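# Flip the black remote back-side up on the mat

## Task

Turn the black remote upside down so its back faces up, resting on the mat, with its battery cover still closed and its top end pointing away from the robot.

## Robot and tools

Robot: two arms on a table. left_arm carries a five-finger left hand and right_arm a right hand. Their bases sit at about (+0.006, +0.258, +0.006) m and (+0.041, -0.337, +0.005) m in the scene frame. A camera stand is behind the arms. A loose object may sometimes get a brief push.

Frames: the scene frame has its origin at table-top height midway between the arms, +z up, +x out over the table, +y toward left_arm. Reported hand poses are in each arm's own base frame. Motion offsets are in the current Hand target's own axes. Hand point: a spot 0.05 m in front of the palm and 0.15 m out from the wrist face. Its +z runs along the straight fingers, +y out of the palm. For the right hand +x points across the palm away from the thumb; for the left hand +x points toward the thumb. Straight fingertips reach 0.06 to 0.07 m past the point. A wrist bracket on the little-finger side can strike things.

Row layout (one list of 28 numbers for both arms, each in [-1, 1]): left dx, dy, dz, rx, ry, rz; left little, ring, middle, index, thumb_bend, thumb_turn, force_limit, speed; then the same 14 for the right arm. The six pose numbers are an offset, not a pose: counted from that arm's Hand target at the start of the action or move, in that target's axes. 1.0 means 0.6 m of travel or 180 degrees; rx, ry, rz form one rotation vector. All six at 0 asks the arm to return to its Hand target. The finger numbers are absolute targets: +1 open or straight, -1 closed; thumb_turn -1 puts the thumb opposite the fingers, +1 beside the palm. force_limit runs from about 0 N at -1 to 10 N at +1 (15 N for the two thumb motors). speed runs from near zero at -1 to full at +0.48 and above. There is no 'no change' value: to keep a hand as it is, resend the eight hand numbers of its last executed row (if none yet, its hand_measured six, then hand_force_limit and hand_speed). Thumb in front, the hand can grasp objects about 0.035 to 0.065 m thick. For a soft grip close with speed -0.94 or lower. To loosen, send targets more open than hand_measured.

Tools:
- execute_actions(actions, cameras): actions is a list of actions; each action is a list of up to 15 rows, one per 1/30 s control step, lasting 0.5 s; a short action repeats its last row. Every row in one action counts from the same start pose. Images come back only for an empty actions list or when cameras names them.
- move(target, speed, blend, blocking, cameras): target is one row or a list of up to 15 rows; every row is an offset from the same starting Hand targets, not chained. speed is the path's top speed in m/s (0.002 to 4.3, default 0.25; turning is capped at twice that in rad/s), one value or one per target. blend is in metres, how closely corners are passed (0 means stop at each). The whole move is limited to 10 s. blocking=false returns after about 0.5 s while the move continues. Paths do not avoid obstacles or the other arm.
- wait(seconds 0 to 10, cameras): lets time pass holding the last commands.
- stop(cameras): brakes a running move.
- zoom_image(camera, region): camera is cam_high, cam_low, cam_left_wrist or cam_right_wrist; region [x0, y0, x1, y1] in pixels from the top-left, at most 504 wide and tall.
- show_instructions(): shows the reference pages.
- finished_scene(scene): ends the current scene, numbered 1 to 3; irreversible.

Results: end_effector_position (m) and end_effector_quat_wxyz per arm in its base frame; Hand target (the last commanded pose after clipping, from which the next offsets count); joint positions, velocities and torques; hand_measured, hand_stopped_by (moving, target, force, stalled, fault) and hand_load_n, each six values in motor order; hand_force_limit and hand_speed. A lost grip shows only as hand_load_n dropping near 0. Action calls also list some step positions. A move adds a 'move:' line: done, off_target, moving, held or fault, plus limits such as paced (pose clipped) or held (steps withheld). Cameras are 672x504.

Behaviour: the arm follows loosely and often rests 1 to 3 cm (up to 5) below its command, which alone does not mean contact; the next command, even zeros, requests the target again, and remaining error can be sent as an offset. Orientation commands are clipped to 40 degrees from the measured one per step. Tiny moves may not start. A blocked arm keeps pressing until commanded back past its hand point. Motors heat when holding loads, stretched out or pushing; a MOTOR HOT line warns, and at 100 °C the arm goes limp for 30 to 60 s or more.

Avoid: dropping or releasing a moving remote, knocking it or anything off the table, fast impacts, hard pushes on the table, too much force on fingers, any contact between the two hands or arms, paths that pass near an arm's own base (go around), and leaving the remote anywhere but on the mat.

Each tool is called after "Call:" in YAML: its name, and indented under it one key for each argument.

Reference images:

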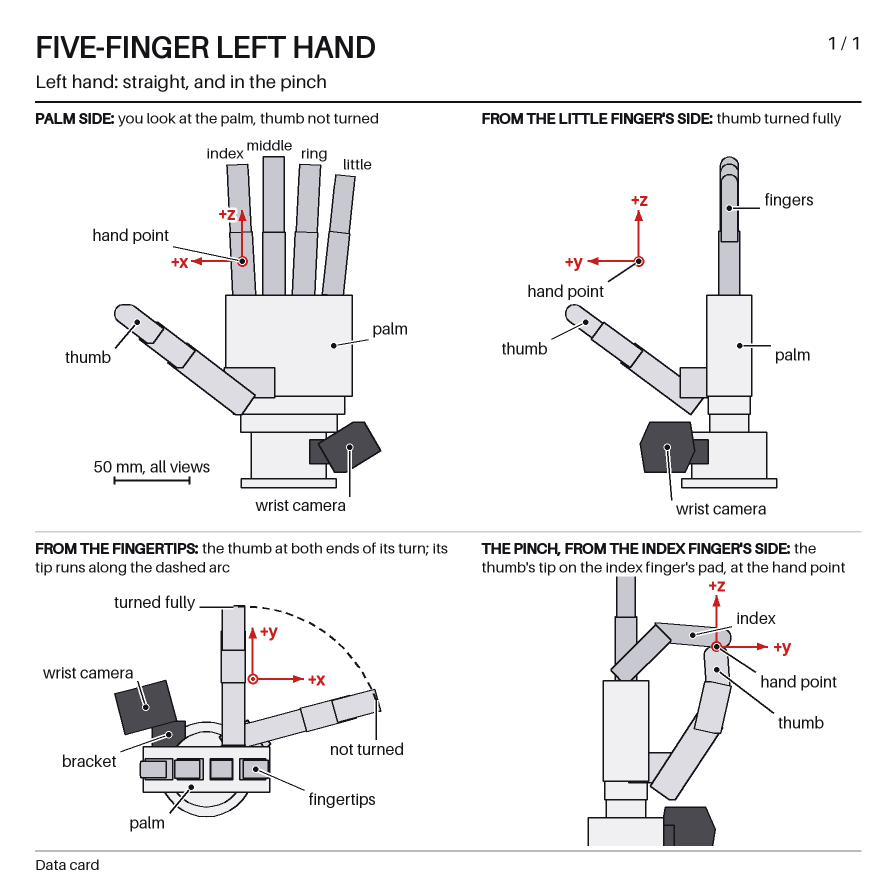

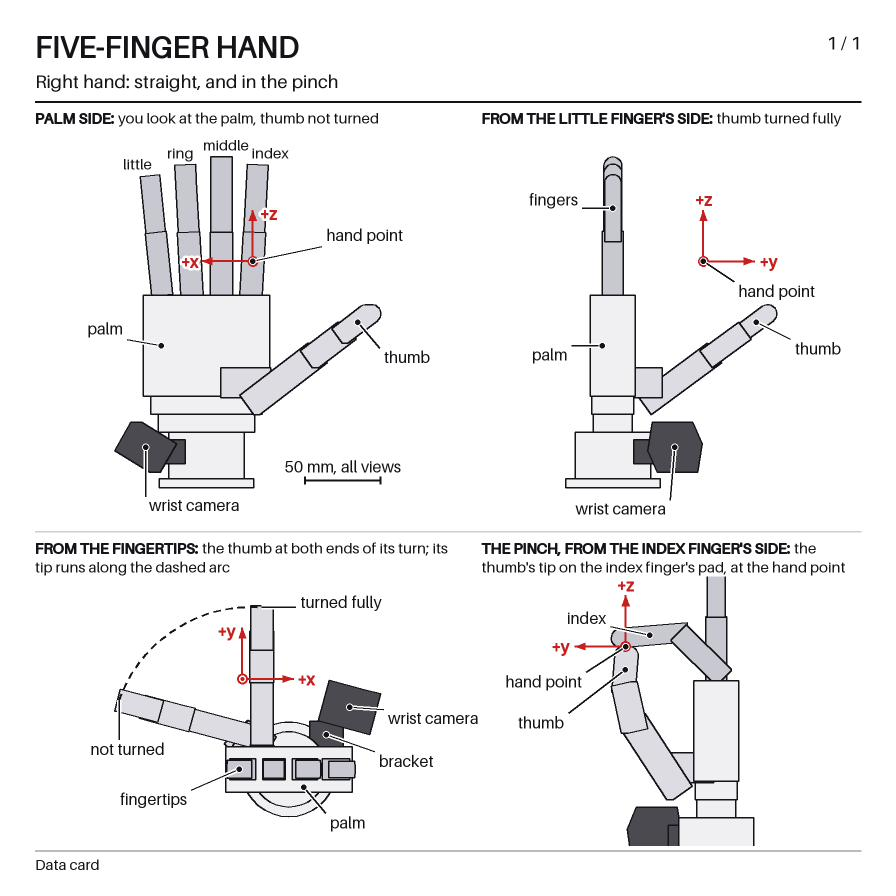

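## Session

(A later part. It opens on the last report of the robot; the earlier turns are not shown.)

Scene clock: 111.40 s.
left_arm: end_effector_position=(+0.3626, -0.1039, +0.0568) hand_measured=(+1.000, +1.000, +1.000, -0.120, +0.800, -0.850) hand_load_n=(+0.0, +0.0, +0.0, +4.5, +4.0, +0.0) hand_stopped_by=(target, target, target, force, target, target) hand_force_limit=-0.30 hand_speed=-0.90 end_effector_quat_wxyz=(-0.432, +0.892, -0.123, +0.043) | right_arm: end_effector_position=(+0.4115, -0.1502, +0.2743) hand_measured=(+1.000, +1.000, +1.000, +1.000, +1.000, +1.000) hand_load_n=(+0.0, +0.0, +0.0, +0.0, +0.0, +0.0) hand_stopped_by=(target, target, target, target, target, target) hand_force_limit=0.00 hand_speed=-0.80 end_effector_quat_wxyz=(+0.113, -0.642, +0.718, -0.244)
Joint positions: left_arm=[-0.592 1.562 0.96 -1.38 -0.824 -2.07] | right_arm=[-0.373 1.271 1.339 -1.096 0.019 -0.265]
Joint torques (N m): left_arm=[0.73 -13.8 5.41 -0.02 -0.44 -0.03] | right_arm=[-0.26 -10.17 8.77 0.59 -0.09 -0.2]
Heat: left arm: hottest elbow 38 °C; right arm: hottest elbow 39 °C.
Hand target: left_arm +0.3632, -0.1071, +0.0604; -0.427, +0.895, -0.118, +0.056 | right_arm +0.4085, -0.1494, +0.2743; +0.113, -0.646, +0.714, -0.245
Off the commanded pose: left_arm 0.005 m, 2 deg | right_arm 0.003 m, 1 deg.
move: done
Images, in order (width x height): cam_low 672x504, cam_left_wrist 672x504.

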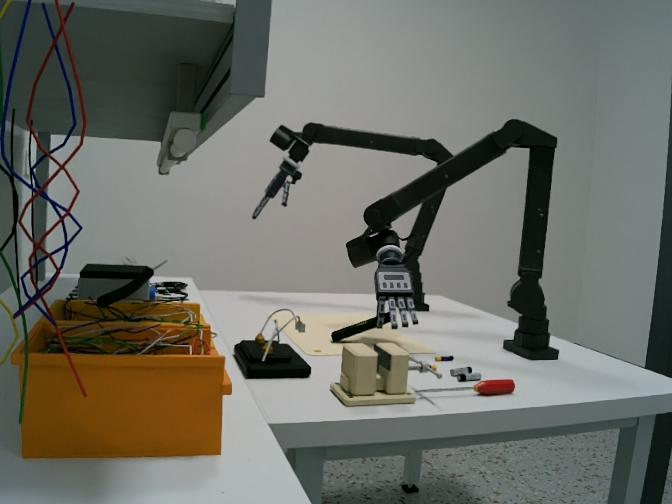

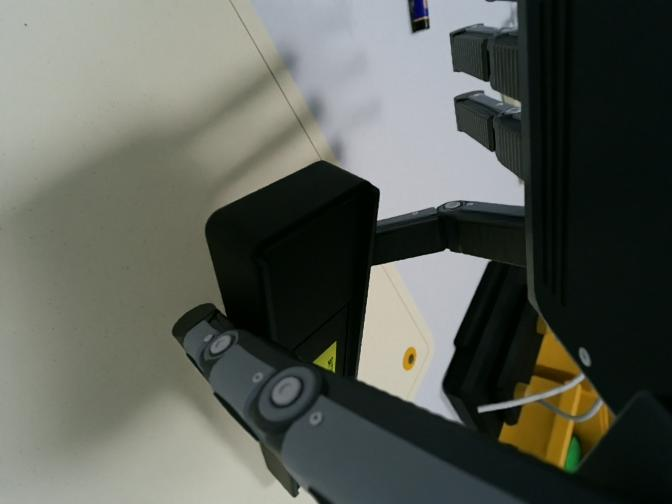

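Call:
move:
  target:
    - [-0.015,0.0324,0.0262,0,0,0,1,1,1,-0.25,0.8,-0.85,-0.3,-0.9,0,0,0,0,0,0,1,1,1,1,1,1,0,-0.8]
    - [-0.0183,0.0518,0.0419,0,0,0,1,1,1,-0.25,0.8,-0.85,-0.3,-0.9,0,0,0,0,0,0,1,1,1,1,1,1,0,-0.8]
    - [-0.0183,0.0583,0.0472,0,0,0,1,1,1,-0.25,0.8,-0.85,-0.3,-0.9,0,0,0,0,0,0,1,1,1,1,1,1,0,-0.8]
  speed: 0.05
  blend: 0.005
  cameras: ["cam_low","cam_left_wrist","cam_high"]

Call:
zoom_image:
  camera: "cam_low"
  region: [250, 190, 430, 360]

Scene clock: 119.87 s.
left_arm: end_effector_position=(+0.3542, -0.1026, +0.0206) hand_measured=(+1.000, +1.000, +1.000, -0.120, +0.800, -0.850) hand_load_n=(+0.5, -0.5, +0.0, +4.5, +4.0, -0.5) hand_stopped_by=(target, target, target, force, target, target) hand_force_limit=-0.30 hand_speed=-0.90 end_effector_quat_wxyz=(-0.426, +0.895, -0.119, +0.055) | right_arm: end_effector_position=(+0.4115, -0.1502, +0.2743) hand_measured=(+1.000, +1.000, +1.000, +1.000, +1.000, +1.000) hand_load_n=(+0.0, +0.0, +0.0, +0.0, +0.0, +0.0) hand_stopped_by=(target, target, target, target, target, target) hand_force_limit=0.00 hand_speed=-0.80 end_effector_quat_wxyz=(+0.113, -0.642, +0.718, -0.244)
Joint positions: left_arm=[-0.602 1.593 0.882 -1.252 -0.82 -2.082] | right_arm=[-0.373 1.271 1.339 -1.096 0.019 -0.265]
Joint torques (N m): left_arm=[0.56 -10.93 4.75 0.08 -0.43 -0.05] | right_arm=[-0.62 -9.58 8.85 0.69 -0.12 -0.21]
Heat: left arm: hottest elbow 37 °C; right arm: hottest elbow 39 °C.
Hand target: left_arm +0.3526, -0.1044, +0.0155; -0.427, +0.895, -0.118, +0.056 | right_arm +0.4085, -0.1494, +0.2743; +0.113, -0.646, +0.714, -0.245
Off the commanded pose: left_arm 0.006 m, 0 deg | right_arm 0.003 m, 1 deg.
joint sent to its limit (left arm) — joint 6 (wrist roll), lower limit. The joint targets still meet the commanded pose.
move: done; blend cut to 0.0025 m at target 2
Images, in order (width x height): cam_high 672x504, cam_low 672x504, cam_left_wrist 672x504.

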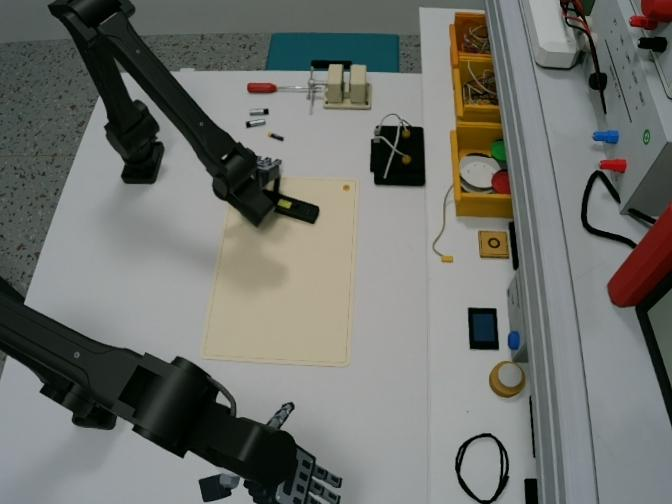

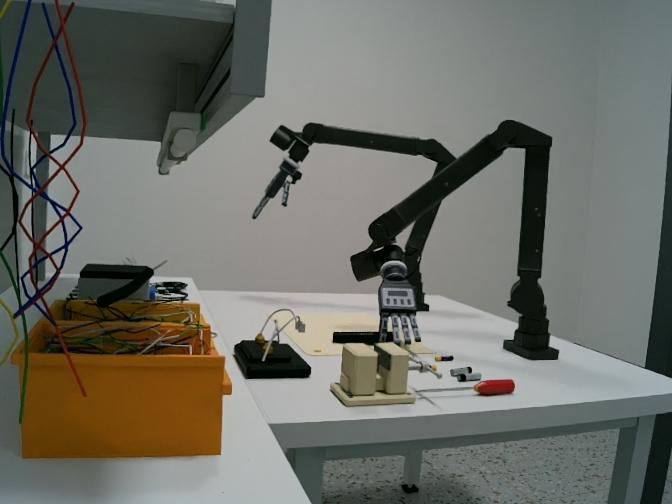

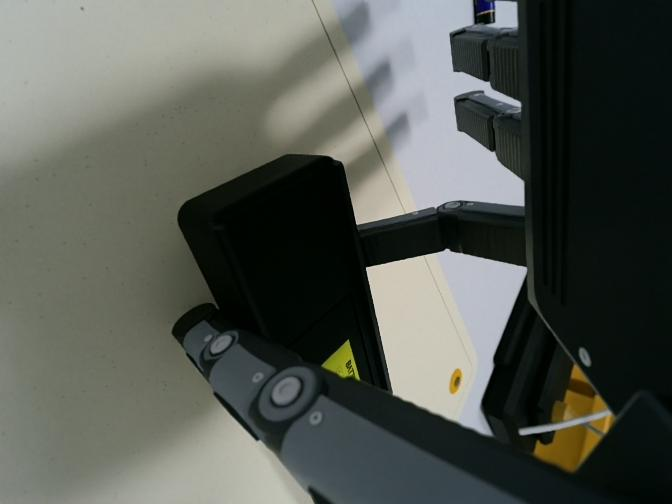

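Scaled by 2.800 from the camera's 672x504 image, which has a finer 960x720 frame.

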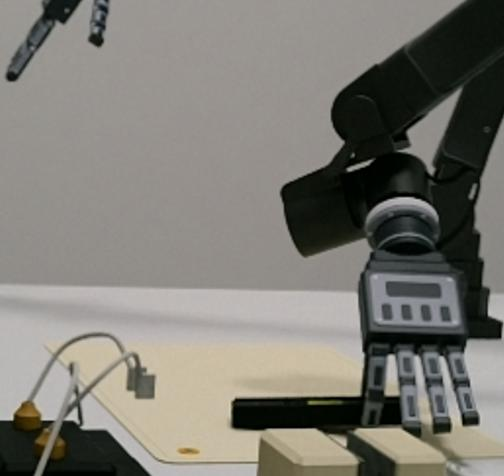

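Call:
move:
  target: [0,0,0,0,0,0,1,1,1,0.4,0.8,-0.85,-0.3,-0.8,0,0,0,0,0,0,1,1,1,1,1,1,0,-0.8]
  speed: 0.04

Call:
move:
  target:
    - [0,-0.13,-0.105,0,0,0,1,1,1,0.4,0.8,-0.85,-0.3,-0.8,0,0,0,0,0,0,1,1,1,1,1,1,0,-0.8]
    - [0,-0.2,-0.3,0,0,0,1,1,1,0.4,0.8,-0.85,-0.3,-0.8,0,0,0,0,0,0,1,1,1,1,1,1,0,-0.8]
  speed: 0.12
  blend: 0.02
  cameras: ["cam_low","cam_left_wrist","cam_high"]

Call:
zoom_image:
  camera: "cam_high"
  region: [190, 160, 370, 295]

Scene clock: 124.60 s.
left_arm: end_effector_position=(+0.3543, -0.1026, +0.0206) hand_measured=(+1.000, +1.000, +1.000, +0.400, +0.800, -0.850) hand_load_n=(+0.0, +0.0, +0.0, +0.0, +0.0, +0.0) hand_stopped_by=(target, target, target, target, target, target) hand_force_limit=-0.30 hand_speed=-0.80 end_effector_quat_wxyz=(-0.426, +0.895, -0.118, +0.055) | right_arm: end_effector_position=(+0.4115, -0.1502, +0.2743) hand_measured=(+1.000, +1.000, +1.000, +1.000, +1.000, +1.000) hand_load_n=(+0.0, +0.0, +0.0, +0.0, +0.0, +0.0) hand_stopped_by=(target, target, target, target, target, target) hand_force_limit=0.00 hand_speed=-0.80 end_effector_quat_wxyz=(+0.113, -0.642, +0.718, -0.244)
Joint positions: left_arm=[-0.602 1.593 0.882 -1.252 -0.82 -2.083] | right_arm=[-0.373 1.271 1.339 -1.096 0.019 -0.265]
Joint torques (N m): left_arm=[1.03 -10.87 4.74 0.1 -0.43 -0.02] | right_arm=[-0.5 -10.11 8.79 0.62 -0.1 -0.19]
Heat: left arm: hottest elbow 37 °C; right arm: hottest elbow 39 °C.
Hand target: left_arm +0.3526, -0.1044, +0.0155; -0.427, +0.895, -0.118, +0.056 | right_arm +0.4085, -0.1494, +0.2743; +0.113, -0.646, +0.714, -0.245
Off the commanded pose: left_arm 0.006 m, 0 deg | right_arm 0.003 m, 1 deg.
joint sent to its limit (left arm) — joint 6 (wrist roll), lower limit. The joint targets still meet the commanded pose.
move: done

Scene clock: 127.00 s.
left_arm: end_effector_position=(+0.3298, -0.1566, +0.2028) hand_measured=(+1.000, +1.000, +1.000, +0.400, +0.800, -0.850) hand_load_n=(+0.0, +0.0, +0.0, +0.0, +0.0, +0.0) hand_stopped_by=(target, target, target, target, target, target) hand_force_limit=-0.30 hand_speed=-0.80 end_effector_quat_wxyz=(-0.371, +0.908, -0.161, +0.111) | right_arm: end_effector_position=(+0.4115, -0.1502, +0.2743) hand_measured=(+1.000, +1.000, +1.000, +1.000, +1.000, +1.000) hand_load_n=(+0.0, +0.0, +0.0, +0.0, +0.0, +0.0) hand_stopped_by=(target, target, target, target, target, target) hand_force_limit=0.00 hand_speed=-0.80 end_effector_quat_wxyz=(+0.113, -0.642, +0.718, -0.244)
Joint positions: left_arm=[-0.736 1.292 1.126 -1.671 -0.759 -2.063] | right_arm=[-0.373 1.271 1.339 -1.096 0.019 -0.265]
Joint torques (N m): left_arm=[0.38 -9.29 10.4 -0.54 -0.35 0.11] | right_arm=[-0.38 -9.29 8.62 0.54 -0.06 -0.21]
Heat: left arm: hottest elbow 37 °C; right arm: hottest elbow 39 °C.
Hand target: left_arm +0.3361, -0.1668, +0.2219; -0.427, +0.895, -0.118, +0.056 | right_arm +0.4085, -0.1494, +0.2743; +0.113, -0.646, +0.714, -0.245
Off the commanded pose: left_arm 0.023 m, 10 deg | right_arm 0.003 m, 1 deg.
joint sent to its limit (left arm) — joint 4 (wrist pitch), lower limit. The joint targets are off in orientation, not in position.
move: off_target (left_arm)
Images, in order (width x height): cam_high 672x504, cam_low 672x504, cam_left_wrist 672x504.

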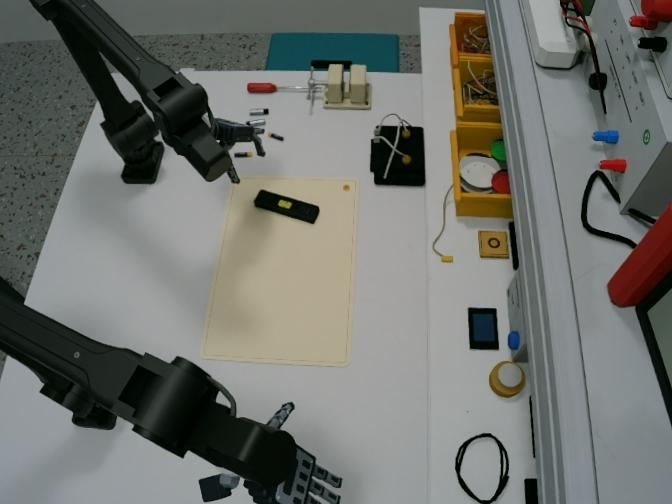

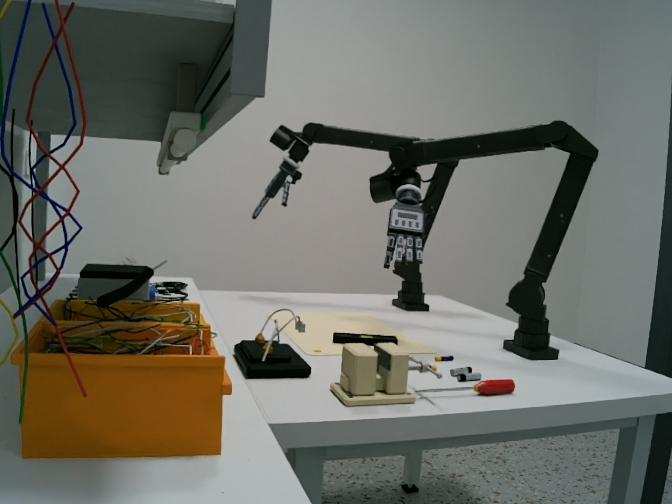

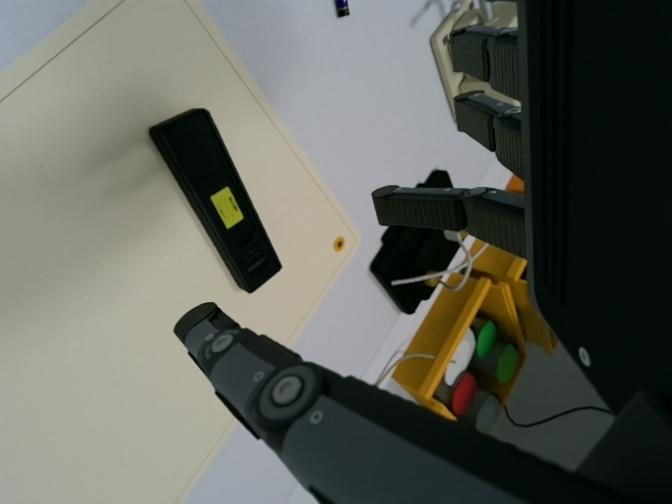

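Scaled by 2.800 from the camera's 672x504 image, which has a finer 960x720 frame.

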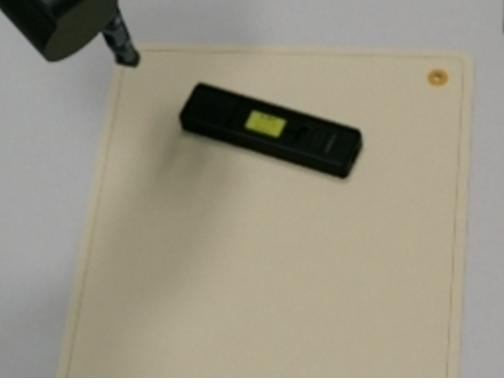

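Call:
finished_scene:
  scene: 2

The scene is finished: the task was done.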